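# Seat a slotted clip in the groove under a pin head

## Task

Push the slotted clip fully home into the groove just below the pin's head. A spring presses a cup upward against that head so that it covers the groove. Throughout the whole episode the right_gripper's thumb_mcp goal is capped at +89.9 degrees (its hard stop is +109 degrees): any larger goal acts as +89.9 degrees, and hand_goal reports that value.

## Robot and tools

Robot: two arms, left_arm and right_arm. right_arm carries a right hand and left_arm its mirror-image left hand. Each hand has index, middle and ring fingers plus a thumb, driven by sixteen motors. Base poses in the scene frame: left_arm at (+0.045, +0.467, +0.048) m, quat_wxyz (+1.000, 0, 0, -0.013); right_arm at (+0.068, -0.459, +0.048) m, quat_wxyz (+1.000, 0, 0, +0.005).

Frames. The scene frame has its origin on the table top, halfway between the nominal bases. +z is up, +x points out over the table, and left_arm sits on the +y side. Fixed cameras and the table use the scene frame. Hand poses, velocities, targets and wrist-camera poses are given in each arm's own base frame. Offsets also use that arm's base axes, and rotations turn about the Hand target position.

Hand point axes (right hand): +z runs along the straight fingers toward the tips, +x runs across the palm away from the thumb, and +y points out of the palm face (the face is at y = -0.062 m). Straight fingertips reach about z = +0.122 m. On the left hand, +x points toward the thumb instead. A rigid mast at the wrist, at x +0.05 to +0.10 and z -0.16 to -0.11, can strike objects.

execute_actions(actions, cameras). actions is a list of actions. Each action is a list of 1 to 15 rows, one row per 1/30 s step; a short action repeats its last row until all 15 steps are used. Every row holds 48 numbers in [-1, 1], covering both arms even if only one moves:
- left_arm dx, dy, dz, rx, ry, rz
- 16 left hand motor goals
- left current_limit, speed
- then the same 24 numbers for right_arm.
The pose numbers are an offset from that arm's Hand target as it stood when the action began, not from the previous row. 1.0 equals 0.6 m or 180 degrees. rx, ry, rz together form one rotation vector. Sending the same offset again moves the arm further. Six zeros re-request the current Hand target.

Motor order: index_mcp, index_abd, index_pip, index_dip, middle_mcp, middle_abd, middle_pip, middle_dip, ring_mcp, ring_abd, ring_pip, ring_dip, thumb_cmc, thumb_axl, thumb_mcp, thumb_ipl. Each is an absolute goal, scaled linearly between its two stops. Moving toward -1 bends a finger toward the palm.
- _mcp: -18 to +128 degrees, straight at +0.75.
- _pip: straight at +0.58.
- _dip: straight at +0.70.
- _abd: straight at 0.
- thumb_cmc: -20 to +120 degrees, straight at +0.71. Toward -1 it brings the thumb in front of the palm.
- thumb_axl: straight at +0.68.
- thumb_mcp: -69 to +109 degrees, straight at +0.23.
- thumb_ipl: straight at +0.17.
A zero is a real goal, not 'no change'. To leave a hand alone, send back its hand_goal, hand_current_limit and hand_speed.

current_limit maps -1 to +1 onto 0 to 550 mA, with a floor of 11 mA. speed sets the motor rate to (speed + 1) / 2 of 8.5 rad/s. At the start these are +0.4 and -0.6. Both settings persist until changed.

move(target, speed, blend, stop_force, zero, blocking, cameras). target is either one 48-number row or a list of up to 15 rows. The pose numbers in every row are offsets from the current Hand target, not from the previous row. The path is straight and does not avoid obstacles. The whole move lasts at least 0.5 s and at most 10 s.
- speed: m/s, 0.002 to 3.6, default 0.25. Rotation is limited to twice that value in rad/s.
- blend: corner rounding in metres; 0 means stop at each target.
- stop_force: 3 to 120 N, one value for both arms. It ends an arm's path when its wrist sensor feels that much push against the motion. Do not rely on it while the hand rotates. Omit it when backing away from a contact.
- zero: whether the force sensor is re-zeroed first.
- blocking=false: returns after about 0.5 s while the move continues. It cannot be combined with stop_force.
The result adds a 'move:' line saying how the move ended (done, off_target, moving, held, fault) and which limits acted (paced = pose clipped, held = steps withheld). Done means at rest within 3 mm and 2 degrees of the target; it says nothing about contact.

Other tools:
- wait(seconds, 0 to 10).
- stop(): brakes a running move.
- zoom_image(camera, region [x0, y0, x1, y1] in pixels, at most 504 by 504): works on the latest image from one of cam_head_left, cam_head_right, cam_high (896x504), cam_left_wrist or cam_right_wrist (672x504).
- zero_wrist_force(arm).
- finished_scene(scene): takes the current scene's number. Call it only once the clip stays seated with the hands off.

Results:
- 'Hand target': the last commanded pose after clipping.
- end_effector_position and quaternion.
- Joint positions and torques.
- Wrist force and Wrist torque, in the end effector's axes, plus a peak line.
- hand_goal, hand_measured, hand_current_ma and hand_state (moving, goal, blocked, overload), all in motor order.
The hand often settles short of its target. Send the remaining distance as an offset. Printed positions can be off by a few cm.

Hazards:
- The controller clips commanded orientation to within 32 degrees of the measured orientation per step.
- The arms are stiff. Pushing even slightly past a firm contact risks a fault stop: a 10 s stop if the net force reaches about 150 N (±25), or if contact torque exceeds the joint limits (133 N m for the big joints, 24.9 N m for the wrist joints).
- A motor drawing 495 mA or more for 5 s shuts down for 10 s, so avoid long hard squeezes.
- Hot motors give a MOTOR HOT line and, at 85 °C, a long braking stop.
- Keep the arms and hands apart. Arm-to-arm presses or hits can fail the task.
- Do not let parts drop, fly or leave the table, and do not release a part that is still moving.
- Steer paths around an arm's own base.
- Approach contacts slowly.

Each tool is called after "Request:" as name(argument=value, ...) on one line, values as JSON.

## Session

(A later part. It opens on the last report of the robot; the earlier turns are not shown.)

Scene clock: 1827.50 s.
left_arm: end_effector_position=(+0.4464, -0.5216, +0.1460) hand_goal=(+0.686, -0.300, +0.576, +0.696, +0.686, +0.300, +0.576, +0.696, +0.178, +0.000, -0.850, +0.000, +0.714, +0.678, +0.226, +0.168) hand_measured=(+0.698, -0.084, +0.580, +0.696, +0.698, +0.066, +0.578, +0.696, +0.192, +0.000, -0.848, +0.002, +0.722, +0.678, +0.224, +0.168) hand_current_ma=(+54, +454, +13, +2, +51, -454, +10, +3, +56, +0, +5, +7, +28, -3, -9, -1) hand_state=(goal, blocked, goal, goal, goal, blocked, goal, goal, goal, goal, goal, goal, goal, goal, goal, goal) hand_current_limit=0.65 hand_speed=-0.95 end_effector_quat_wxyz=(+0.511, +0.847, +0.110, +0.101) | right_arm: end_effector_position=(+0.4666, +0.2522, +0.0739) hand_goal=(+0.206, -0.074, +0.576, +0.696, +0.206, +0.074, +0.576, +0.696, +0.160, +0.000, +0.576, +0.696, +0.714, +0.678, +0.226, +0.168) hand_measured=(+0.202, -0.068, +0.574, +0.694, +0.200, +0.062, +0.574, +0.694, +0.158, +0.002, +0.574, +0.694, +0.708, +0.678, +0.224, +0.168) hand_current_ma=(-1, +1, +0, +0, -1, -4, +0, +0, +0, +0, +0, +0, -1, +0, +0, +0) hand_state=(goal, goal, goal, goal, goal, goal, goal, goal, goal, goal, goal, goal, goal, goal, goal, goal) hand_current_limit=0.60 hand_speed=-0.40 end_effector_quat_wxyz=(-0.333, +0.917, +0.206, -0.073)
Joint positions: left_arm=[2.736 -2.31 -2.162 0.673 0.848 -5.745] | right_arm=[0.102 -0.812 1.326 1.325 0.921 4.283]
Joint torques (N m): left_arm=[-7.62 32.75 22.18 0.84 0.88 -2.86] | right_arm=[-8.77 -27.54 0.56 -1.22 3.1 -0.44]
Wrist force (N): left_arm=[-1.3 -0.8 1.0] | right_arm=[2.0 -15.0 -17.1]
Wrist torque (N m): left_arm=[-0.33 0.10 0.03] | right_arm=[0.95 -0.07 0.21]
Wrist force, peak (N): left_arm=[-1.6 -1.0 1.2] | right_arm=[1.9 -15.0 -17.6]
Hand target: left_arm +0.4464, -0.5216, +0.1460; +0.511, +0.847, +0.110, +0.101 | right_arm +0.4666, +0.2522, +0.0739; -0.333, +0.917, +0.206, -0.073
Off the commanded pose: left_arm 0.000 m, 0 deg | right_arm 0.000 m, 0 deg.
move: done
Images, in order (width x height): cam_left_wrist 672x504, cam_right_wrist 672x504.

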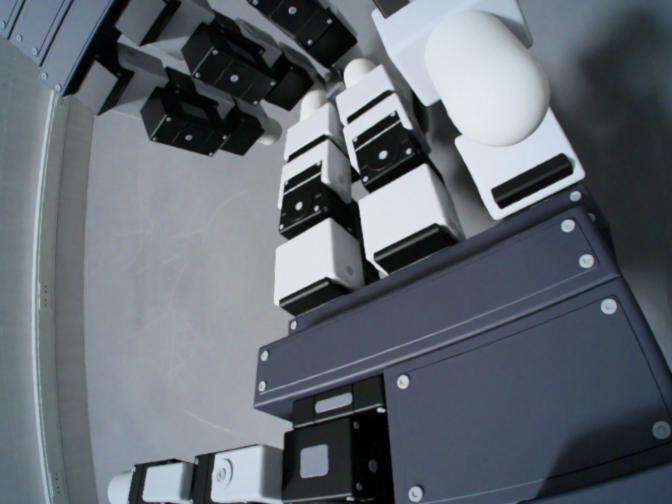

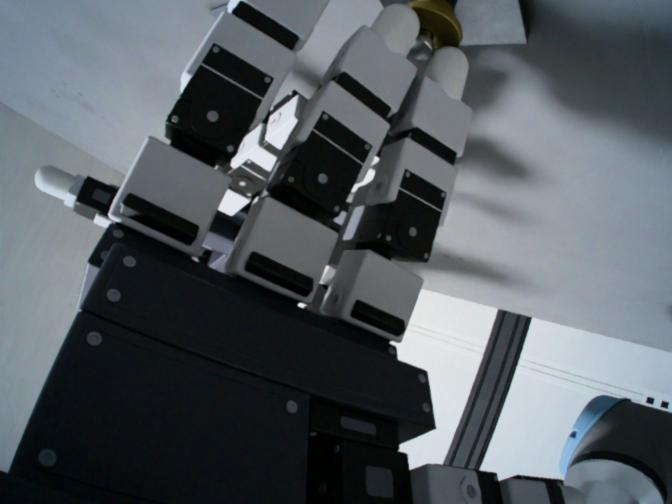

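Request:
move(target=[0,0,-0.0083,0,0,0,0.686,-0.3,0.576,0.696,0.686,0.3,0.576,0.696,0.178,0,-0.85,0.0,0.714,0.678,0.226,0.168,0.65,-0.95,0,0,0,0,0,0,0.2055,-0.074,0.576,0.696,0.2055,0.074,0.576,0.696,0.16,0,0.576,0.696,0.714,0.678,0.226,0.168,0.6,-0.4], speed=0.006, stop_force=3, cameras=["cam_left_wrist"])

Request:
zoom_image(camera="cam_left_wrist", region=[290, 30, 360, 100])

Request:
move(target=[0,0,-0.0033,0,0,0,0.686,-0.3,0.576,0.696,0.686,0.3,0.576,0.696,0.178,0,-0.85,0.0,0.714,0.678,0.226,0.168,0.65,-0.95,0,0,0,0,0,0,0.2055,-0.074,0.576,0.696,0.2055,0.074,0.576,0.696,0.16,0,0.576,0.696,0.714,0.678,0.226,0.168,0.6,-0.4], speed=0.006, stop_force=3, cameras=["cam_left_wrist"])

Request:
zoom_image(camera="cam_left_wrist", region=[290, 30, 360, 100])

Scene clock: 1836.23 s.
left_arm: end_effector_position=(+0.4464, -0.5216, +0.1410) hand_goal=(+0.686, -0.300, +0.576, +0.696, +0.686, +0.300, +0.576, +0.696, +0.178, +0.000, -0.850, +0.000, +0.714, +0.678, +0.226, +0.168) hand_measured=(+0.698, -0.084, +0.580, +0.696, +0.698, +0.066, +0.578, +0.696, +0.192, +0.000, -0.848, +0.002, +0.722, +0.678, +0.224, +0.168) hand_current_ma=(+54, +454, +13, +2, +51, -454, +10, +3, +56, +0, +5, +7, +28, -3, -9, -1) hand_state=(goal, blocked, goal, goal, goal, blocked, goal, goal, goal, goal, goal, goal, goal, goal, goal, goal) hand_current_limit=0.65 hand_speed=-0.95 end_effector_quat_wxyz=(+0.511, +0.847, +0.110, +0.101) | right_arm: end_effector_position=(+0.4666, +0.2522, +0.0739) hand_goal=(+0.206, -0.074, +0.576, +0.696, +0.206, +0.074, +0.576, +0.696, +0.160, +0.000, +0.576, +0.696, +0.714, +0.678, +0.226, +0.168) hand_measured=(+0.202, -0.068, +0.574, +0.694, +0.200, +0.062, +0.574, +0.694, +0.158, +0.002, +0.574, +0.694, +0.708, +0.678, +0.224, +0.168) hand_current_ma=(-1, +1, +0, +0, -1, -4, +0, +0, +0, +0, +0, +0, -1, +0, +0, +0) hand_state=(goal, goal, goal, goal, goal, goal, goal, goal, goal, goal, goal, goal, goal, goal, goal, goal) hand_current_limit=0.60 hand_speed=-0.40 end_effector_quat_wxyz=(-0.333, +0.917, +0.206, -0.073)
Joint positions: left_arm=[2.736 -2.324 -2.16 0.685 0.848 -5.745] | right_arm=[0.102 -0.812 1.326 1.325 0.921 4.283]
Joint torques (N m): left_arm=[-6.83 33.34 21.17 4.03 0.89 -0.99] | right_arm=[-8.21 -27.94 0.19 -1.21 3.03 -0.35]
Wrist force (N): left_arm=[-1.3 -1.0 1.0] | right_arm=[1.7 -15.1 -17.1]
Wrist torque (N m): left_arm=[-0.36 0.09 0.06] | right_arm=[0.94 -0.04 0.19]
Wrist force, peak (N): left_arm=[-1.8 -0.8 1.0] | right_arm=[1.9 -15.2 -17.4]
Hand target: left_arm +0.4464, -0.5216, +0.1410; +0.511, +0.847, +0.110, +0.101 | right_arm +0.4666, +0.2522, +0.0739; -0.333, +0.917, +0.206, -0.073
Off the commanded pose: left_arm 0.000 m, 0 deg | right_arm 0.000 m, 0 deg.
move: done
Images, in order (width x height): cam_left_wrist 672x504.

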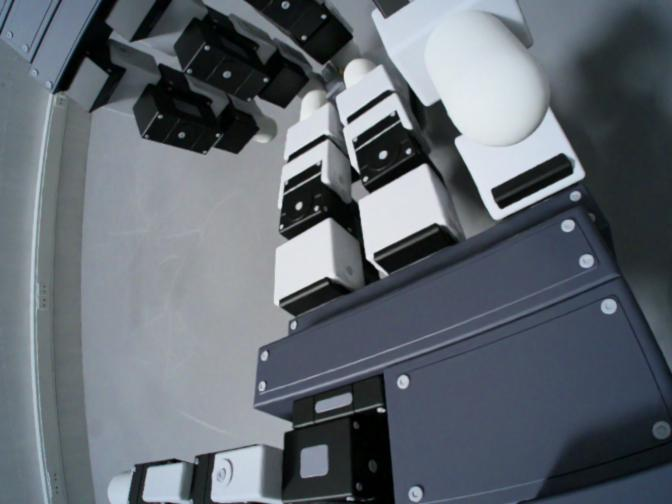

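Scaled by 7.200 from the camera's 672x504 image, which has a finer 960x720 frame.

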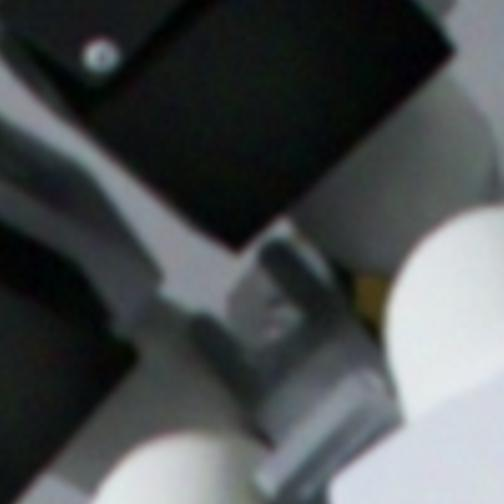

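Scene clock: 1837.47 s.
left_arm: end_effector_position=(+0.4464, -0.5216, +0.1390) hand_goal=(+0.686, -0.300, +0.576, +0.696, +0.686, +0.300, +0.576, +0.696, +0.178, +0.000, -0.850, +0.000, +0.714, +0.678, +0.226, +0.168) hand_measured=(+0.698, -0.084, +0.580, +0.696, +0.698, +0.066, +0.578, +0.696, +0.192, +0.000, -0.848, +0.002, +0.722, +0.678, +0.224, +0.168) hand_current_ma=(+54, +454, +13, +2, +51, -454, +10, +3, +56, +0, +5, +7, +28, -3, -9, -1) hand_state=(goal, blocked, goal, goal, goal, blocked, goal, goal, goal, goal, goal, goal, goal, goal, goal, goal) hand_current_limit=0.65 hand_speed=-0.95 end_effector_quat_wxyz=(+0.511, +0.847, +0.110, +0.101) | right_arm: end_effector_position=(+0.4666, +0.2522, +0.0739) hand_goal=(+0.206, -0.074, +0.576, +0.696, +0.206, +0.074, +0.576, +0.696, +0.160, +0.000, +0.576, +0.696, +0.714, +0.678, +0.226, +0.168) hand_measured=(+0.202, -0.068, +0.574, +0.694, +0.200, +0.062, +0.574, +0.694, +0.158, +0.002, +0.574, +0.694, +0.708, +0.678, +0.224, +0.168) hand_current_ma=(-1, +1, +0, +0, -1, -4, +0, +0, +0, +0, +0, +0, -1, +0, +0, +0) hand_state=(goal, goal, goal, goal, goal, goal, goal, goal, goal, goal, goal, goal, goal, goal, goal, goal) hand_current_limit=0.60 hand_speed=-0.40 end_effector_quat_wxyz=(-0.333, +0.917, +0.206, -0.073)
Joint positions: left_arm=[2.736 -2.329 -2.159 0.689 0.848 -5.745] | right_arm=[0.102 -0.812 1.326 1.325 0.921 4.283]
Joint torques (N m): left_arm=[-7.11 32.49 20.48 3.92 0.95 -0.71] | right_arm=[-7.7 -27.19 0.39 -1.22 3.07 -0.54]
Wrist force (N): left_arm=[-1.0 -1.0 1.0] | right_arm=[1.7 -15.1 -17.3]
Wrist torque (N m): left_arm=[-0.36 0.06 0.08] | right_arm=[0.96 -0.04 0.19]
Wrist force, peak (N): left_arm=[-1.5 -1.2 1.0] | right_arm=[1.8 -15.1 -17.5]
Hand target: left_arm +0.4464, -0.5216, +0.1390; +0.511, +0.847, +0.110, +0.101 | right_arm +0.4666, +0.2522, +0.0739; -0.333, +0.917, +0.206, -0.073
Off the commanded pose: left_arm 0.000 m, 0 deg | right_arm 0.000 m, 0 deg.
move: done
Images, in order (width x height): cam_left_wrist 672x504.

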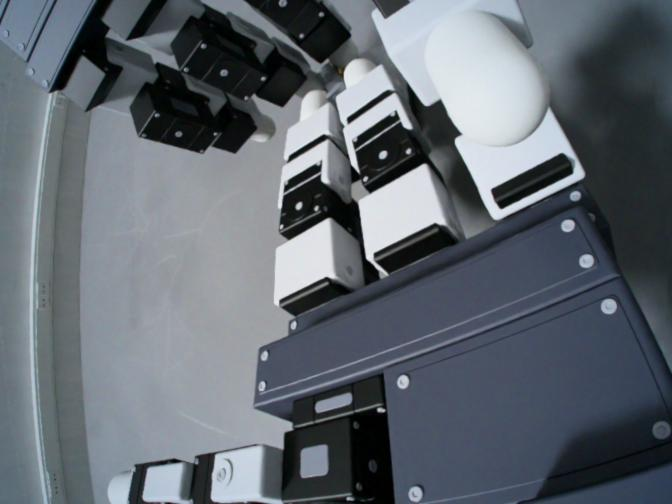

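Scaled by 7.200 from the camera's 672x504 image, which has a finer 960x720 frame.

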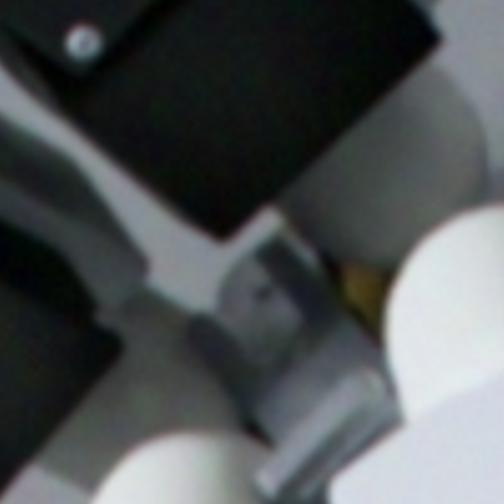

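Request:
move(target=[0,0,-0.0033,0,0,0,0.686,-0.3,0.576,0.696,0.686,0.3,0.576,0.696,0.178,0,-0.85,0.0,0.714,0.678,0.226,0.168,0.65,-0.95,0,0,0,0,0,0,0.2055,-0.074,0.576,0.696,0.2055,0.074,0.576,0.696,0.16,0,0.576,0.696,0.714,0.678,0.226,0.168,0.6,-0.4], speed=0.006, stop_force=3, cameras=["cam_left_wrist"])

Request:
zoom_image(camera="cam_left_wrist", region=[290, 30, 360, 100])

Request:
move(target=[0,0,-0.0033,0,0,0,0.686,-0.3,0.576,0.696,0.686,0.3,0.576,0.696,0.178,0,-0.85,0.0,0.714,0.678,0.226,0.168,0.65,-0.95,0,0,0,0,0,0,0.2055,-0.074,0.576,0.696,0.2055,0.074,0.576,0.696,0.16,0,0.576,0.696,0.714,0.678,0.226,0.168,0.6,-0.4], speed=0.006, stop_force=3, cameras=["cam_left_wrist"])

Request:
zoom_image(camera="cam_left_wrist", region=[290, 30, 360, 100])

Scene clock: 1851.30 s.
left_arm: end_effector_position=(+0.4464, -0.5216, +0.1371) hand_goal=(+0.686, -0.300, +0.576, +0.696, +0.686, +0.300, +0.576, +0.696, +0.178, +0.000, -0.850, +0.000, +0.714, +0.678, +0.226, +0.168) hand_measured=(+0.698, -0.084, +0.580, +0.696, +0.698, +0.066, +0.578, +0.696, +0.192, +0.000, -0.848, +0.002, +0.722, +0.678, +0.224, +0.168) hand_current_ma=(+54, +454, +13, +2, +51, -454, +10, +3, +56, +0, +5, +7, +28, -3, -9, -1) hand_state=(goal, blocked, goal, goal, goal, blocked, goal, goal, goal, goal, goal, goal, goal, goal, goal, goal) hand_current_limit=0.65 hand_speed=-0.95 end_effector_quat_wxyz=(+0.511, +0.847, +0.110, +0.101) | right_arm: end_effector_position=(+0.4666, +0.2522, +0.0739) hand_goal=(+0.206, -0.074, +0.576, +0.696, +0.206, +0.074, +0.576, +0.696, +0.160, +0.000, +0.576, +0.696, +0.714, +0.678, +0.226, +0.168) hand_measured=(+0.202, -0.068, +0.574, +0.694, +0.200, +0.062, +0.574, +0.694, +0.158, +0.002, +0.574, +0.694, +0.708, +0.678, +0.224, +0.168) hand_current_ma=(-1, +1, +0, +0, -1, -4, +0, +0, +0, +0, +0, +0, -1, +0, +0, +0) hand_state=(goal, goal, goal, goal, goal, goal, goal, goal, goal, goal, goal, goal, goal, goal, goal, goal) hand_current_limit=0.60 hand_speed=-0.40 end_effector_quat_wxyz=(-0.333, +0.917, +0.206, -0.073)
Joint positions: left_arm=[2.736 -2.335 -2.158 0.693 0.848 -5.745] | right_arm=[0.102 -0.812 1.326 1.325 0.921 4.283]
Joint torques (N m): left_arm=[-5.78 32.25 20.63 4.07 0.54 -0.15] | right_arm=[-7.8 -28.1 0.46 -1.05 3.04 -0.57]
Wrist force (N): left_arm=[-1.0 -1.0 1.2] | right_arm=[1.6 -15.2 -17.3]
Wrist torque (N m): left_arm=[-0.39 0.07 0.07] | right_arm=[0.95 -0.02 0.18]
Wrist force, peak (N): left_arm=[-1.5 -1.3 0.9] | right_arm=[1.7 -15.2 -17.4]
Hand target: left_arm +0.4464, -0.5216, +0.1371; +0.511, +0.847, +0.110, +0.101 | right_arm +0.4666, +0.2522, +0.0739; -0.333, +0.917, +0.206, -0.073
Off the commanded pose: left_arm 0.000 m, 0 deg | right_arm 0.000 m, 0 deg.
move: done
Images, in order (width x height): cam_left_wrist 672x504.

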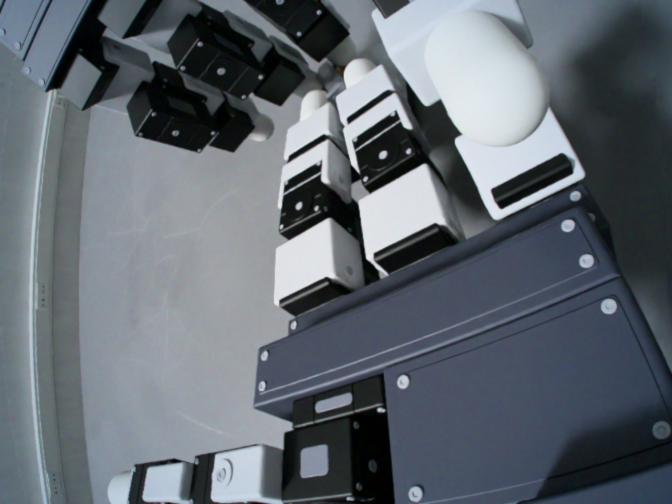

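Scaled by 7.200 from the camera's 672x504 image, which has a finer 960x720 frame.

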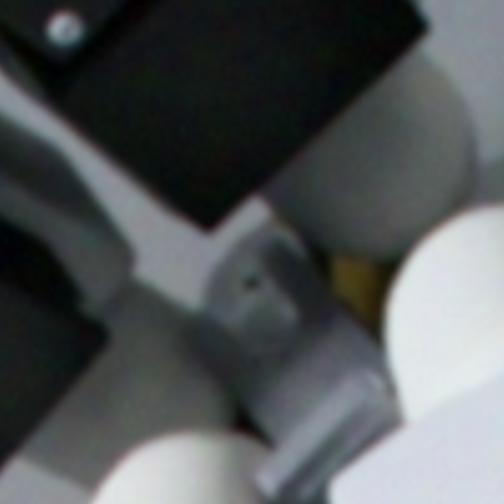

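Scene clock: 1852.53 s.
left_arm: end_effector_position=(+0.4464, -0.5216, +0.1351) hand_goal=(+0.686, -0.300, +0.576, +0.696, +0.686, +0.300, +0.576, +0.696, +0.178, +0.000, -0.850, +0.000, +0.714, +0.678, +0.226, +0.168) hand_measured=(+0.698, -0.084, +0.580, +0.696, +0.698, +0.066, +0.578, +0.696, +0.192, +0.000, -0.848, +0.002, +0.722, +0.678, +0.224, +0.168) hand_current_ma=(+54, +454, +13, +2, +51, -454, +10, +3, +56, +0, +5, +7, +28, -3, -9, -1) hand_state=(goal, blocked, goal, goal, goal, blocked, goal, goal, goal, goal, goal, goal, goal, goal, goal, goal) hand_current_limit=0.65 hand_speed=-0.95 end_effector_quat_wxyz=(+0.511, +0.847, +0.110, +0.101) | right_arm: end_effector_position=(+0.4666, +0.2522, +0.0739) hand_goal=(+0.206, -0.074, +0.576, +0.696, +0.206, +0.074, +0.576, +0.696, +0.160, +0.000, +0.576, +0.696, +0.714, +0.678, +0.226, +0.168) hand_measured=(+0.202, -0.068, +0.574, +0.694, +0.200, +0.062, +0.574, +0.694, +0.158, +0.002, +0.574, +0.694, +0.708, +0.678, +0.224, +0.168) hand_current_ma=(-1, +1, +0, +0, -1, -4, +0, +0, +0, +0, +0, +0, -1, +0, +0, +0) hand_state=(goal, goal, goal, goal, goal, goal, goal, goal, goal, goal, goal, goal, goal, goal, goal, goal) hand_current_limit=0.60 hand_speed=-0.40 end_effector_quat_wxyz=(-0.333, +0.917, +0.206, -0.073)
Joint positions: left_arm=[2.736 -2.34 -2.156 0.698 0.848 -5.745] | right_arm=[0.102 -0.812 1.326 1.325 0.921 4.283]
Joint torques (N m): left_arm=[-5.66 32.8 21.12 4.15 0.76 0.56] | right_arm=[-8 -27.71 0.48 -0.96 3.09 -0.44]
Wrist force (N): left_arm=[-1.0 -0.9 0.8] | right_arm=[2.0 -15.0 -17.1]
Wrist torque (N m): left_arm=[-0.34 0.06 0.07] | right_arm=[0.95 -0.07 0.21]
Wrist force, peak (N): left_arm=[-1.2 -1.0 1.2] | right_arm=[1.5 -15.2 -17.3]
Hand target: left_arm +0.4464, -0.5216, +0.1351; +0.511, +0.847, +0.110, +0.101 | right_arm +0.4666, +0.2522, +0.0739; -0.333, +0.917, +0.206, -0.073
Off the commanded pose: left_arm 0.000 m, 0 deg | right_arm 0.000 m, 0 deg.
move: done
Images, in order (width x height): cam_left_wrist 672x504.

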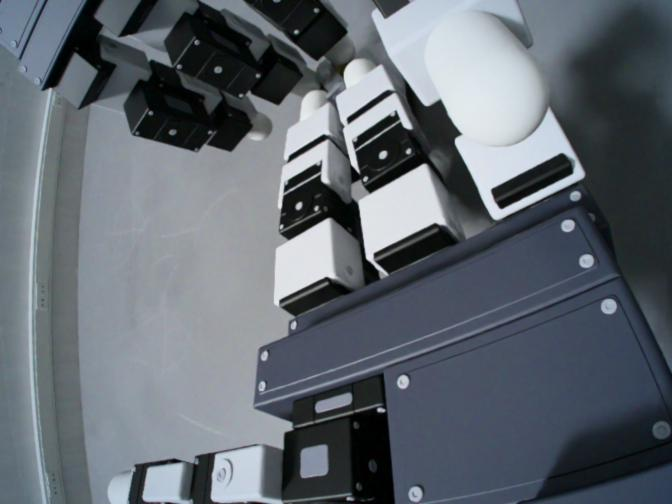

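Scaled by 7.200 from the camera's 672x504 image, which has a finer 960x720 frame.

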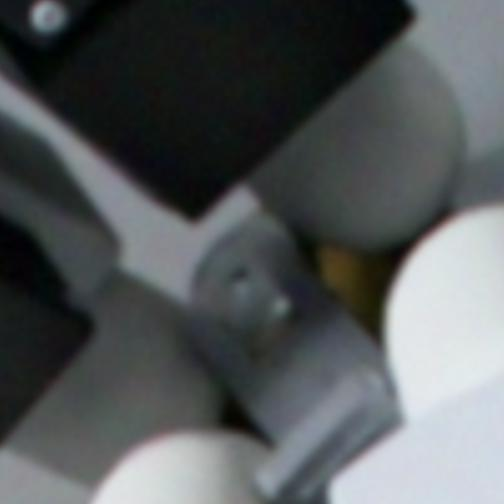

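Request:
zoom_image(camera="cam_left_wrist", region=[310, 55, 345, 90])

Request:
zoom_image(camera="cam_left_wrist", region=[270, 0, 370, 100])

Scaled by 14.400 from the camera's 672x504 image, which has a finer 960x720 frame.

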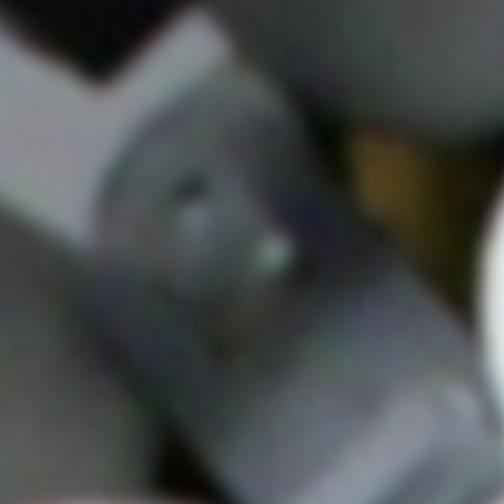

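Scaled by 5.040 from the camera's 672x504 image, which has a finer 960x720 frame.

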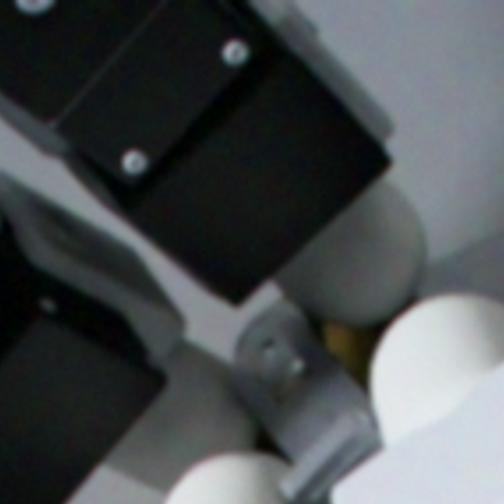

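Request:
move(target=[0,0,-0.0017,0,0,0,0.686,-0.3,0.576,0.696,0.686,0.3,0.576,0.696,0.178,0,-0.85,0.0,0.714,0.678,0.226,0.168,0.65,-0.95,0,0,0,0,0,0,0.2055,-0.074,0.576,0.696,0.2055,0.074,0.576,0.696,0.16,0,0.576,0.696,0.714,0.678,0.226,0.168,0.6,-0.4], speed=0.006, stop_force=3)

Request:
move(target=[0,0,-0.0017,0,0,0,0.686,-0.3,0.576,0.696,0.686,0.3,0.576,0.696,0.178,0,-0.85,0.0,0.714,0.678,0.226,0.168,0.65,-0.95,0,0,0,0,0,0,0.2055,-0.074,0.576,0.696,0.2055,0.074,0.576,0.696,0.16,0,0.576,0.696,0.714,0.678,0.226,0.168,0.6,-0.4], speed=0.006, stop_force=3)

Request:
move(target=[0,0,-0.0017,0,0,0,0.686,-0.3,0.576,0.696,0.686,0.3,0.576,0.696,0.178,0,-0.85,0.0,0.714,0.678,0.226,0.168,0.65,-0.95,0,0,0,0,0,0,0.2055,-0.074,0.576,0.696,0.2055,0.074,0.576,0.696,0.16,0,0.576,0.696,0.714,0.678,0.226,0.168,0.6,-0.4], speed=0.006, stop_force=3, cameras=["cam_left_wrist"])

Request:
zoom_image(camera="cam_left_wrist", region=[270, 0, 370, 100])

Request:
zoom_image(camera="cam_left_wrist", region=[310, 50, 345, 85])

Scene clock: 1865.97 s.
left_arm: end_effector_position=(+0.4464, -0.5216, +0.1341) hand_goal=(+0.686, -0.300, +0.576, +0.696, +0.686, +0.300, +0.576, +0.696, +0.178, +0.000, -0.850, +0.000, +0.714, +0.678, +0.226, +0.168) hand_measured=(+0.698, -0.084, +0.580, +0.696, +0.698, +0.066, +0.578, +0.696, +0.192, +0.000, -0.848, +0.002, +0.722, +0.678, +0.224, +0.168) hand_current_ma=(+54, +454, +13, +2, +51, -454, +10, +3, +56, +0, +5, +7, +28, -3, -9, -1) hand_state=(goal, blocked, goal, goal, goal, blocked, goal, goal, goal, goal, goal, goal, goal, goal, goal, goal) hand_current_limit=0.65 hand_speed=-0.95 end_effector_quat_wxyz=(+0.511, +0.847, +0.110, +0.101) | right_arm: end_effector_position=(+0.4666, +0.2522, +0.0739) hand_goal=(+0.206, -0.074, +0.576, +0.696, +0.206, +0.074, +0.576, +0.696, +0.160, +0.000, +0.576, +0.696, +0.714, +0.678, +0.226, +0.168) hand_measured=(+0.202, -0.068, +0.574, +0.694, +0.200, +0.062, +0.574, +0.694, +0.158, +0.002, +0.574, +0.694, +0.708, +0.678, +0.224, +0.168) hand_current_ma=(-1, +1, +0, +0, -1, -4, +0, +0, +0, +0, +0, +0, -1, +0, +0, +0) hand_state=(goal, goal, goal, goal, goal, goal, goal, goal, goal, goal, goal, goal, goal, goal, goal, goal) hand_current_limit=0.60 hand_speed=-0.40 end_effector_quat_wxyz=(-0.333, +0.917, +0.206, -0.073)
Joint positions: left_arm=[2.736 -2.343 -2.156 0.7 0.848 -5.745] | right_arm=[0.102 -0.812 1.326 1.325 0.921 4.283]
Joint torques (N m): left_arm=[-4.94 33.73 20.94 4.03 0.51 0.8] | right_arm=[-7.42 -28.33 0.42 -0.82 2.97 -0.47]
Wrist force (N): left_arm=[-1.2 -0.7 0.8] | right_arm=[1.7 -14.9 -17.2]
Wrist torque (N m): left_arm=[-0.33 0.10 0.05] | right_arm=[0.97 -0.03 0.19]
Wrist force, peak (N): left_arm=[-1.6 -0.9 1.2] | right_arm=[1.8 -15.4 -17.3]
Hand target: left_arm +0.4464, -0.5216, +0.1341; +0.511, +0.847, +0.110, +0.101 | right_arm +0.4666, +0.2522, +0.0739; -0.333, +0.917, +0.206, -0.073
Off the commanded pose: left_arm 0.000 m, 0 deg | right_arm 0.000 m, 0 deg.
move: done

Scene clock: 1867.13 s.
left_arm: end_effector_position=(+0.4464, -0.5216, +0.1330) hand_goal=(+0.686, -0.300, +0.576, +0.696, +0.686, +0.300, +0.576, +0.696, +0.178, +0.000, -0.850, +0.000, +0.714, +0.678, +0.226, +0.168) hand_measured=(+0.698, -0.084, +0.580, +0.696, +0.698, +0.066, +0.578, +0.696, +0.192, +0.000, -0.848, +0.002, +0.722, +0.678, +0.224, +0.168) hand_current_ma=(+54, +454, +13, +2, +51, -454, +10, +3, +56, +0, +5, +7, +28, -3, -9, -1) hand_state=(goal, blocked, goal, goal, goal, blocked, goal, goal, goal, goal, goal, goal, goal, goal, goal, goal) hand_current_limit=0.65 hand_speed=-0.95 end_effector_quat_wxyz=(+0.511, +0.847, +0.110, +0.101) | right_arm: end_effector_position=(+0.4666, +0.2522, +0.0739) hand_goal=(+0.206, -0.074, +0.576, +0.696, +0.206, +0.074, +0.576, +0.696, +0.160, +0.000, +0.576, +0.696, +0.714, +0.678, +0.226, +0.168) hand_measured=(+0.202, -0.068, +0.574, +0.694, +0.200, +0.062, +0.574, +0.694, +0.158, +0.002, +0.574, +0.694, +0.708, +0.678, +0.224, +0.168) hand_current_ma=(-1, +1, +0, +0, -1, -4, +0, +0, +0, +0, +0, +0, -1, +0, +0, +0) hand_state=(goal, goal, goal, goal, goal, goal, goal, goal, goal, goal, goal, goal, goal, goal, goal, goal) hand_current_limit=0.60 hand_speed=-0.40 end_effector_quat_wxyz=(-0.333, +0.917, +0.206, -0.073)
Joint positions: left_arm=[2.736 -2.346 -2.155 0.702 0.848 -5.745] | right_arm=[0.102 -0.812 1.326 1.325 0.921 4.283]
Joint torques (N m): left_arm=[-5.66 33.38 20.54 4.18 0.48 1.01] | right_arm=[-7.41 -27.88 0.88 -0.77 3.15 -0.56]
Wrist force (N): left_arm=[-1.3 -0.8 0.7] | right_arm=[1.9 -15.2 -17.2]
Wrist torque (N m): left_arm=[-0.35 0.10 0.06] | right_arm=[0.93 -0.06 0.21]
Wrist force, peak (N): left_arm=[-1.8 -0.7 0.9] | right_arm=[1.9 -15.2 -17.2]
Hand target: left_arm +0.4464, -0.5216, +0.1330; +0.511, +0.847, +0.110, +0.101 | right_arm +0.4666, +0.2522, +0.0739; -0.333, +0.917, +0.206, -0.073
Off the commanded pose: left_arm 0.000 m, 0 deg | right_arm 0.000 m, 0 deg.
move: done

Scene clock: 1868.30 s.
left_arm: end_effector_position=(+0.4464, -0.5216, +0.1320) hand_goal=(+0.686, -0.300, +0.576, +0.696, +0.686, +0.300, +0.576, +0.696, +0.178, +0.000, -0.850, +0.000, +0.714, +0.678, +0.226, +0.168) hand_measured=(+0.698, -0.084, +0.580, +0.696, +0.698, +0.066, +0.578, +0.696, +0.192, +0.000, -0.848, +0.002, +0.722, +0.678, +0.224, +0.168) hand_current_ma=(+54, +454, +13, +2, +51, -454, +10, +3, +56, +0, +5, +7, +28, -3, -9, -1) hand_state=(goal, blocked, goal, goal, goal, blocked, goal, goal, goal, goal, goal, goal, goal, goal, goal, goal) hand_current_limit=0.65 hand_speed=-0.95 end_effector_quat_wxyz=(+0.511, +0.847, +0.110, +0.101) | right_arm: end_effector_position=(+0.4666, +0.2522, +0.0739) hand_goal=(+0.206, -0.074, +0.576, +0.696, +0.206, +0.074, +0.576, +0.696, +0.160, +0.000, +0.576, +0.696, +0.714, +0.678, +0.226, +0.168) hand_measured=(+0.202, -0.068, +0.574, +0.694, +0.200, +0.062, +0.574, +0.694, +0.158, +0.002, +0.574, +0.694, +0.708, +0.678, +0.224, +0.168) hand_current_ma=(-1, +1, +0, +0, -1, -4, +0, +0, +0, +0, +0, +0, -1, +0, +0, +0) hand_state=(goal, goal, goal, goal, goal, goal, goal, goal, goal, goal, goal, goal, goal, goal, goal, goal) hand_current_limit=0.60 hand_speed=-0.40 end_effector_quat_wxyz=(-0.333, +0.917, +0.206, -0.073)
Joint positions: left_arm=[2.736 -2.349 -2.155 0.705 0.848 -5.745] | right_arm=[0.102 -0.812 1.326 1.325 0.921 4.283]
Joint torques (N m): left_arm=[-4.88 33.86 21.75 4.04 0.62 1.15] | right_arm=[-7.47 -27.83 0.35 -0.86 3.07 -0.42]
Wrist force (N): left_arm=[-1.0 -0.7 0.5] | right_arm=[1.8 -15.1 -17.1]
Wrist torque (N m): left_arm=[-0.33 0.06 0.07] | right_arm=[0.94 -0.04 0.19]
Wrist force, peak (N): left_arm=[-1.6 -0.9 0.8] | right_arm=[1.6 -15.2 -17.3]
Hand target: left_arm +0.4464, -0.5216, +0.1320; +0.511, +0.847, +0.110, +0.101 | right_arm +0.4666, +0.2522, +0.0739; -0.333, +0.917, +0.206, -0.073
Off the commanded pose: left_arm 0.000 m, 0 deg | right_arm 0.000 m, 0 deg.
move: done
Images, in order (width x height): cam_left_wrist 672x504.

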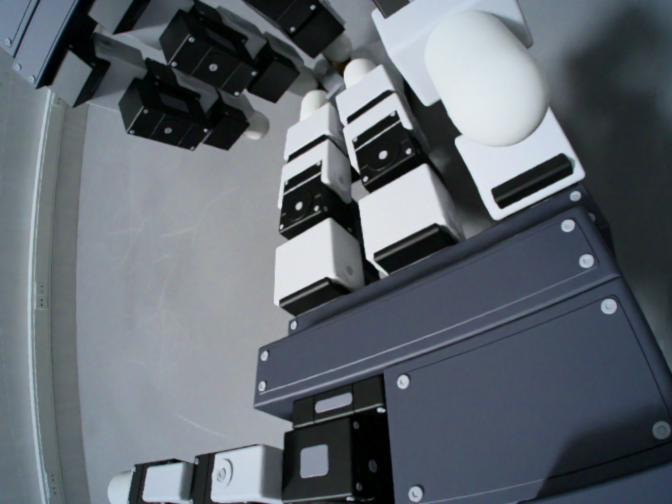

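Scaled by 5.040 from the camera's 672x504 image, which has a finer 960x720 frame.

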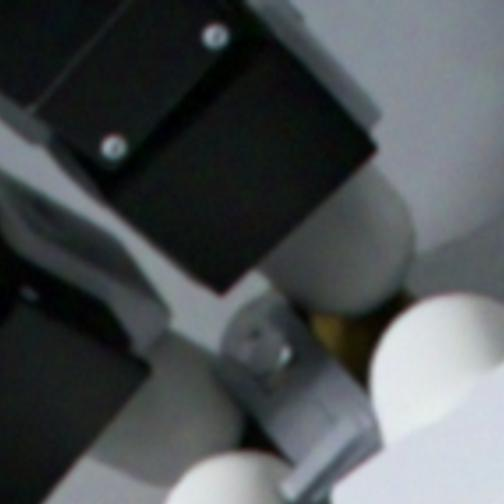

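Scaled by 14.400 from the camera's 672x504 image, which has a finer 960x720 frame.

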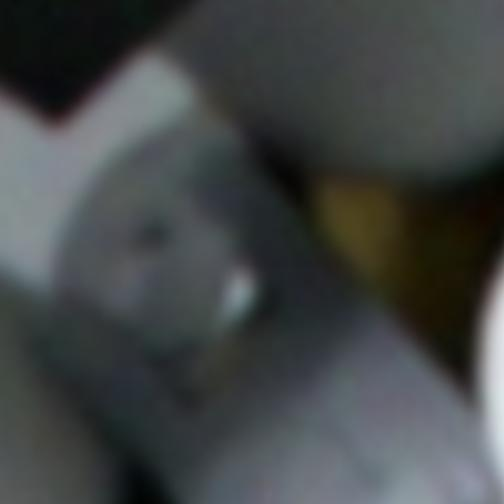

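Request:
wait(seconds=0, cameras=["cam_right_wrist","cam_left_wrist"])

Request:
zoom_image(camera="cam_right_wrist", region=[385, 10, 465, 90])

Scene clock: 1891.67 s.
left_arm: end_effector_position=(+0.4464, -0.5216, +0.1320) hand_goal=(+0.686, -0.300, +0.576, +0.696, +0.686, +0.300, +0.576, +0.696, +0.178, +0.000, -0.850, +0.000, +0.714, +0.678, +0.226, +0.168) hand_measured=(+0.698, -0.084, +0.580, +0.696, +0.698, +0.066, +0.578, +0.696, +0.192, +0.000, -0.848, +0.002, +0.722, +0.678, +0.224, +0.168) hand_current_ma=(+54, +454, +13, +2, +51, -454, +10, +3, +56, +0, +5, +7, +28, -3, -9, -1) hand_state=(goal, blocked, goal, goal, goal, blocked, goal, goal, goal, goal, goal, goal, goal, goal, goal, goal) hand_current_limit=0.65 hand_speed=-0.95 end_effector_quat_wxyz=(+0.511, +0.847, +0.110, +0.101) | right_arm: end_effector_position=(+0.4666, +0.2522, +0.0739) hand_goal=(+0.206, -0.074, +0.576, +0.696, +0.206, +0.074, +0.576, +0.696, +0.160, +0.000, +0.576, +0.696, +0.714, +0.678, +0.226, +0.168) hand_measured=(+0.202, -0.068, +0.574, +0.694, +0.200, +0.062, +0.574, +0.694, +0.158, +0.002, +0.574, +0.694, +0.708, +0.678, +0.224, +0.168) hand_current_ma=(-1, +1, +0, +0, -1, -4, +0, +0, +0, +0, +0, +0, -1, +0, +0, +0) hand_state=(goal, goal, goal, goal, goal, goal, goal, goal, goal, goal, goal, goal, goal, goal, goal, goal) hand_current_limit=0.60 hand_speed=-0.40 end_effector_quat_wxyz=(-0.333, +0.917, +0.206, -0.073)
Joint positions: left_arm=[2.736 -2.349 -2.155 0.705 0.848 -5.745] | right_arm=[0.102 -0.812 1.326 1.325 0.921 4.283]
Joint torques (N m): left_arm=[-5.4 32.45 21.21 4.17 0.4 1.06] | right_arm=[-7.79 -28.1 0.56 -0.76 2.98 -0.36]
Wrist force (N): left_arm=[-1.3 -0.8 1.0] | right_arm=[1.8 -15.1 -17.1]
Wrist torque (N m): left_arm=[-0.39 0.11 0.05] | right_arm=[0.94 -0.05 0.20]
Wrist force, peak (N): left_arm=[-1.5 -1.0 0.6] | right_arm=[1.5 -15.3 -17.4]
Hand target: left_arm +0.4464, -0.5216, +0.1320; +0.511, +0.847, +0.110, +0.101 | right_arm +0.4666, +0.2522, +0.0739; -0.333, +0.917, +0.206, -0.073
Off the commanded pose: left_arm 0.000 m, 0 deg | right_arm 0.000 m, 0 deg.
Images, in order (width x height): cam_left_wrist 672x504, cam_right_wrist 672x504.

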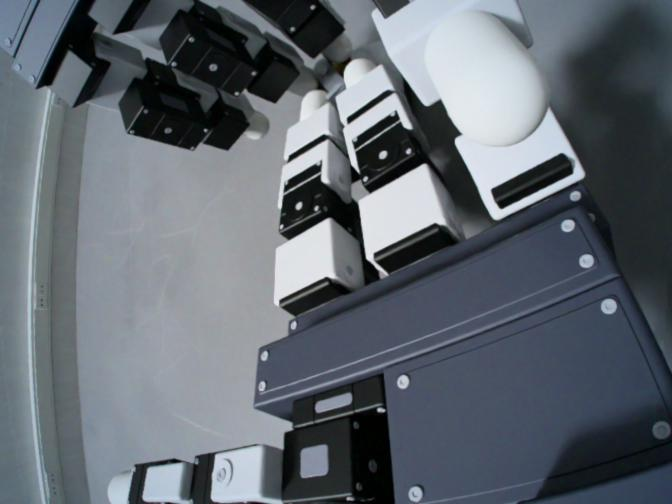

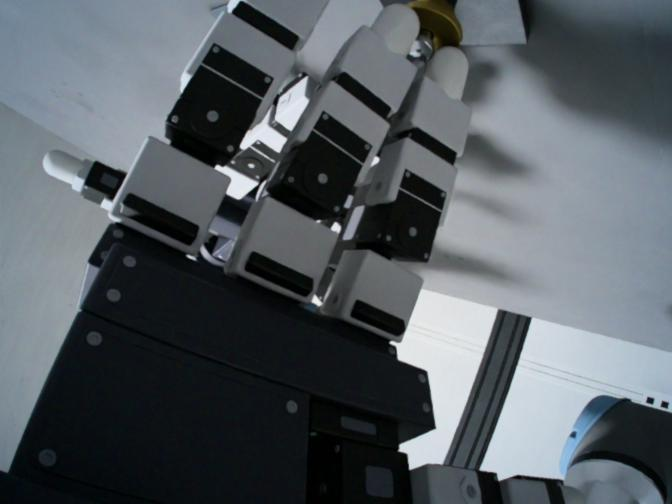

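Scaled by 6.300 from the camera's 672x504 image, which has a finer 960x720 frame.

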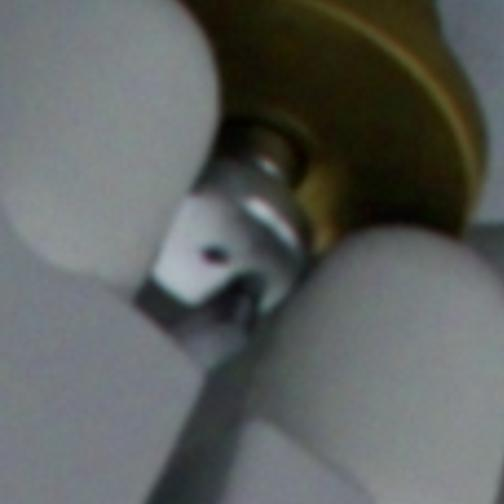

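Request:
zoom_image(camera="cam_right_wrist", region=[405, 35, 435, 65])

Scaled by 16.800 from the camera's 672x504 image, which has a finer 960x720 frame.

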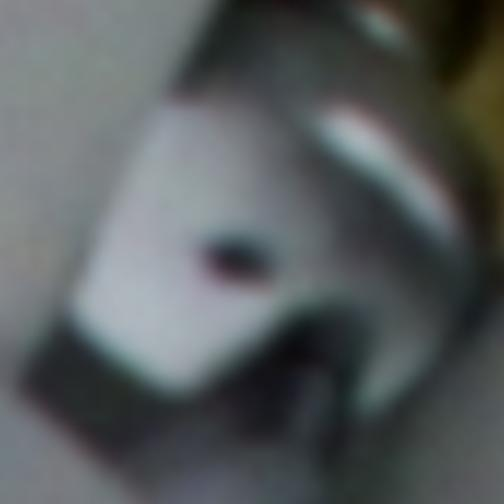

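Request:
move(target=[0,0,-0.0025,0,0,0,0.686,-0.3,0.576,0.696,0.686,0.3,0.576,0.696,0.178,0,-0.85,0.0,0.714,0.678,0.226,0.168,0.65,-0.95,0,0,0,0,0,0,0.2055,-0.074,0.576,0.696,0.2055,0.074,0.576,0.696,0.16,0,0.576,0.696,0.714,0.678,0.226,0.168,0.6,-0.4], speed=0.006, stop_force=3, cameras=["cam_right_wrist","cam_left_wrist"])

Request:
zoom_image(camera="cam_right_wrist", region=[405, 35, 435, 65])

Request:
zoom_image(camera="cam_left_wrist", region=[310, 50, 345, 85])

Scene clock: 1908.73 s.
left_arm: end_effector_position=(+0.4464, -0.5216, +0.1305) hand_goal=(+0.686, -0.300, +0.576, +0.696, +0.686, +0.300, +0.576, +0.696, +0.178, +0.000, -0.850, +0.000, +0.714, +0.678, +0.226, +0.168) hand_measured=(+0.698, -0.084, +0.580, +0.696, +0.698, +0.066, +0.578, +0.696, +0.192, +0.000, -0.848, +0.002, +0.722, +0.678, +0.224, +0.168) hand_current_ma=(+54, +454, +13, +2, +51, -454, +10, +3, +56, +0, +5, +7, +28, -3, -9, -1) hand_state=(goal, blocked, goal, goal, goal, blocked, goal, goal, goal, goal, goal, goal, goal, goal, goal, goal) hand_current_limit=0.65 hand_speed=-0.95 end_effector_quat_wxyz=(+0.511, +0.847, +0.110, +0.101) | right_arm: end_effector_position=(+0.4666, +0.2522, +0.0739) hand_goal=(+0.206, -0.074, +0.576, +0.696, +0.206, +0.074, +0.576, +0.696, +0.160, +0.000, +0.576, +0.696, +0.714, +0.678, +0.226, +0.168) hand_measured=(+0.202, -0.068, +0.574, +0.694, +0.200, +0.062, +0.574, +0.694, +0.158, +0.002, +0.574, +0.694, +0.708, +0.678, +0.224, +0.168) hand_current_ma=(-1, +1, +0, +0, -1, -4, +0, +0, +0, +0, +0, +0, -1, +0, +0, +0) hand_state=(goal, goal, goal, goal, goal, goal, goal, goal, goal, goal, goal, goal, goal, goal, goal, goal) hand_current_limit=0.60 hand_speed=-0.40 end_effector_quat_wxyz=(-0.333, +0.917, +0.206, -0.073)
Joint positions: left_arm=[2.736 -2.353 -2.154 0.708 0.848 -5.745] | right_arm=[0.102 -0.812 1.326 1.325 0.921 4.283]
Joint torques (N m): left_arm=[-3.39 33.29 19.89 3.9 0.44 1.64] | right_arm=[-7.14 -28.46 0.5 -0.67 3 -0.4]
Wrist force (N): left_arm=[-1.5 -0.9 0.3] | right_arm=[1.8 -15.1 -17.1]
Wrist torque (N m): left_arm=[-0.36 0.12 0.04] | right_arm=[0.95 -0.05 0.20]
Wrist force, peak (N): left_arm=[-1.3 -1.0 1.0] | right_arm=[1.9 -15.3 -17.3]
Hand target: left_arm +0.4464, -0.5216, +0.1305; +0.511, +0.847, +0.110, +0.101 | right_arm +0.4666, +0.2522, +0.0739; -0.333, +0.917, +0.206, -0.073
Off the commanded pose: left_arm 0.000 m, 0 deg | right_arm 0.000 m, 0 deg.
move: done
Images, in order (width x height): cam_left_wrist 672x504, cam_right_wrist 672x504.

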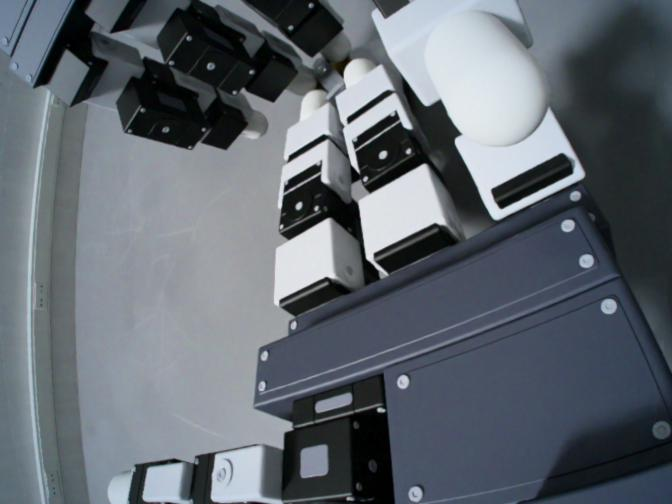

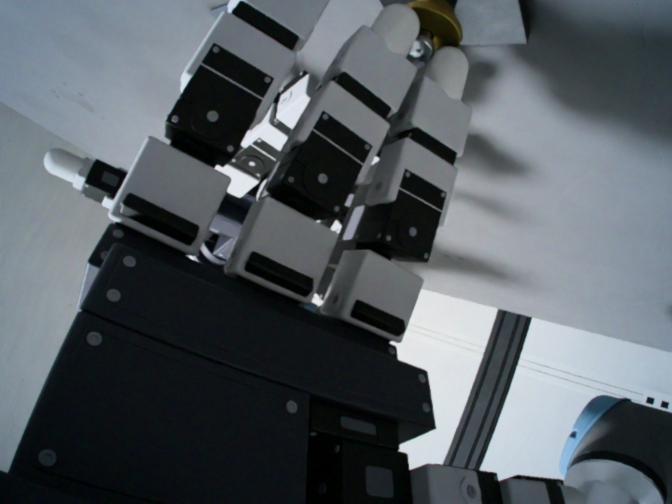

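Scaled by 16.800 from the camera's 672x504 image, which has a finer 960x720 frame.

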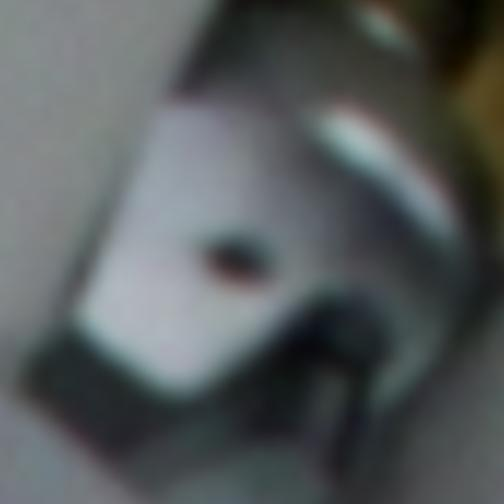

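Scaled by 14.400 from the camera's 672x504 image, which has a finer 960x720 frame.

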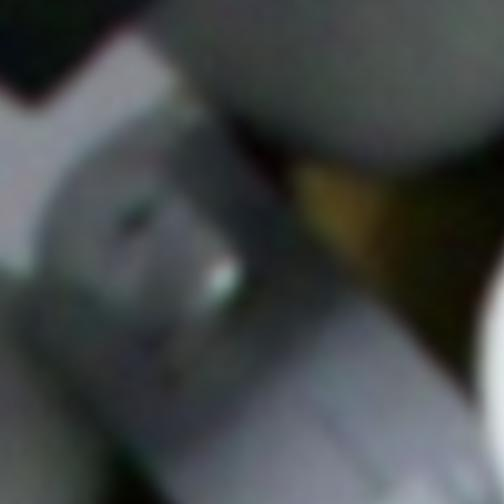

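Request:
zoom_image(camera="cam_right_wrist", region=[400, 40, 440, 80])

Request:
move(target=[-0.00478,0.00878,0,0,0,0,0.686,-0.3,0.576,0.696,0.686,0.3,0.576,0.696,0.178,0,-0.85,0.0,0.714,0.678,0.226,0.168,0.65,-0.95,0,0,0,0,0,0,0.2055,-0.074,0.576,0.696,0.2055,0.074,0.576,0.696,0.16,0,0.576,0.696,0.714,0.678,0.226,0.168,0.6,-0.4], speed=0.03, cameras=["cam_right_wrist","cam_left_wrist"])

Request:
zoom_image(camera="cam_right_wrist", region=[400, 40, 440, 80])

Request:
zoom_image(camera="cam_left_wrist", region=[300, 40, 350, 90])

Scaled by 12.600 from the camera's 672x504 image, which has a finer 960x720 frame.

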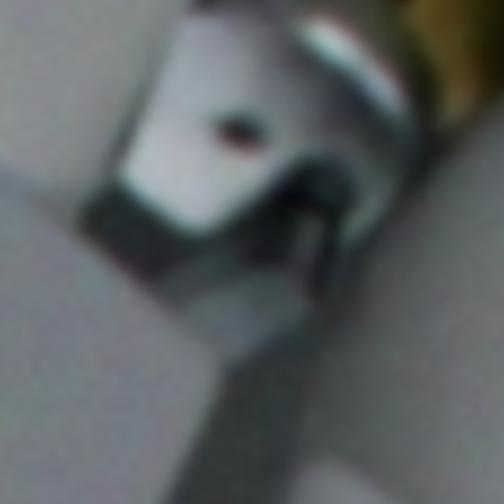

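Scene clock: 1931.73 s.
left_arm: end_effector_position=(+0.4435, -0.5164, +0.1305) hand_goal=(+0.686, -0.300, +0.576, +0.696, +0.686, +0.300, +0.576, +0.696, +0.178, +0.000, -0.850, +0.000, +0.714, +0.678, +0.226, +0.168) hand_measured=(+0.698, -0.084, +0.580, +0.696, +0.698, +0.066, +0.578, +0.696, +0.192, +0.000, -0.848, +0.002, +0.722, +0.678, +0.224, +0.168) hand_current_ma=(+54, +454, +13, +2, +51, -454, +10, +3, +56, +0, +5, +7, +28, -3, -9, -1) hand_state=(goal, blocked, goal, goal, goal, blocked, goal, goal, goal, goal, goal, goal, goal, goal, goal, goal) hand_current_limit=0.65 hand_speed=-0.95 end_effector_quat_wxyz=(+0.511, +0.847, +0.110, +0.101) | right_arm: end_effector_position=(+0.4666, +0.2522, +0.0739) hand_goal=(+0.206, -0.074, +0.576, +0.696, +0.206, +0.074, +0.576, +0.696, +0.160, +0.000, +0.576, +0.696, +0.714, +0.678, +0.226, +0.168) hand_measured=(+0.202, -0.068, +0.574, +0.694, +0.200, +0.062, +0.574, +0.694, +0.158, +0.002, +0.574, +0.694, +0.708, +0.678, +0.224, +0.168) hand_current_ma=(-1, +1, +0, +0, -1, -4, +0, +0, +0, +0, +0, +0, -1, +0, +0, +0) hand_state=(goal, goal, goal, goal, goal, goal, goal, goal, goal, goal, goal, goal, goal, goal, goal, goal) hand_current_limit=0.60 hand_speed=-0.40 end_effector_quat_wxyz=(-0.333, +0.917, +0.206, -0.073)
Joint positions: left_arm=[2.745 -2.349 -2.171 0.716 0.841 -5.738] | right_arm=[0.102 -0.812 1.326 1.325 0.921 4.283]
Joint torques (N m): left_arm=[10.85 44.64 -4.52 4.11 -2.53 2.43] | right_arm=[-7.19 -28.35 0.7 -0.65 2.98 -0.34]
Wrist force (N): left_arm=[-1.4 -0.8 0.9] | right_arm=[1.5 -15.2 -17.1]
Wrist torque (N m): left_arm=[-0.36 0.12 -0.04] | right_arm=[0.93 0.00 0.17]
Wrist force, peak (N): left_arm=[-1.8 -0.7 0.7] | right_arm=[1.8 -15.3 -17.3]
Hand target: left_arm +0.4435, -0.5163, +0.1305; +0.511, +0.847, +0.110, +0.101 | right_arm +0.4666, +0.2522, +0.0739; -0.333, +0.917, +0.206, -0.073
Off the commanded pose: left_arm 0.000 m, 0 deg | right_arm 0.000 m, 0 deg.
move: done
Images, in order (width x height): cam_left_wrist 672x504, cam_right_wrist 672x504.

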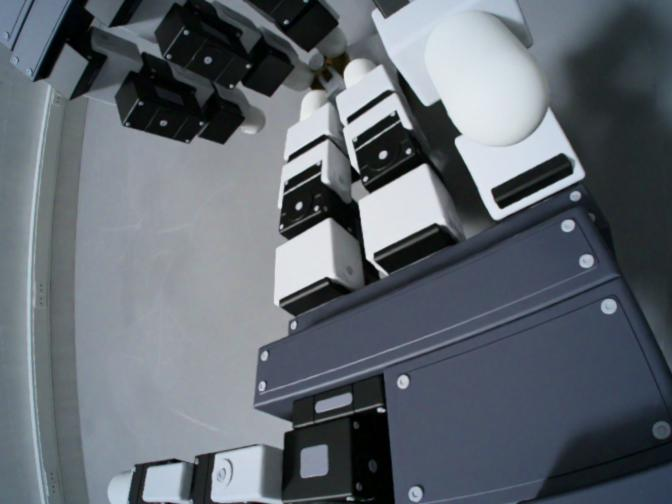

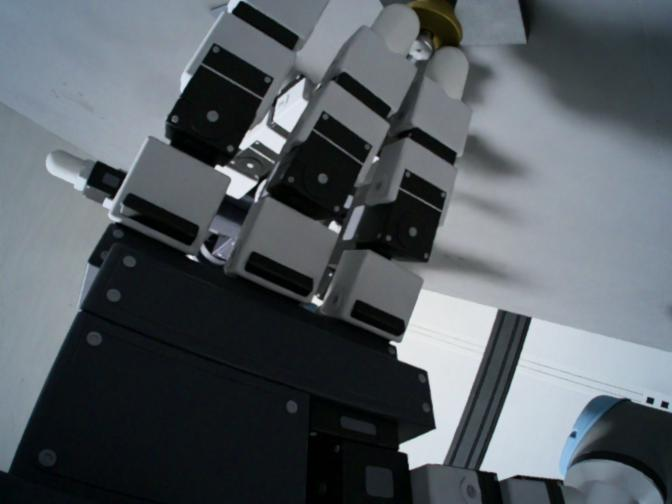

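Scaled by 12.600 from the camera's 672x504 image, which has a finer 960x720 frame.

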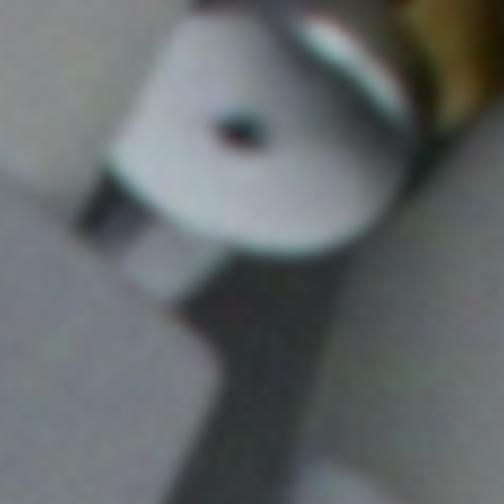

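Scaled by 10.080 from the camera's 672x504 image, which has a finer 960x720 frame.

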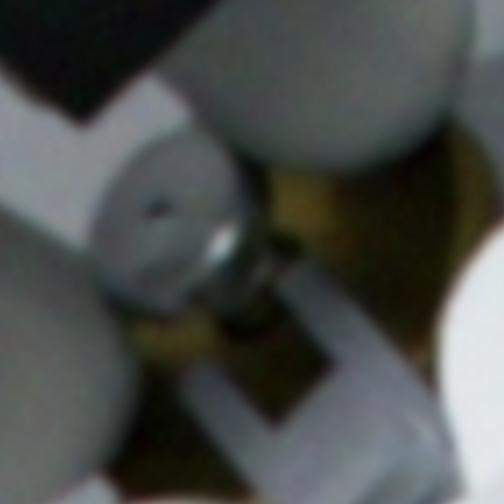

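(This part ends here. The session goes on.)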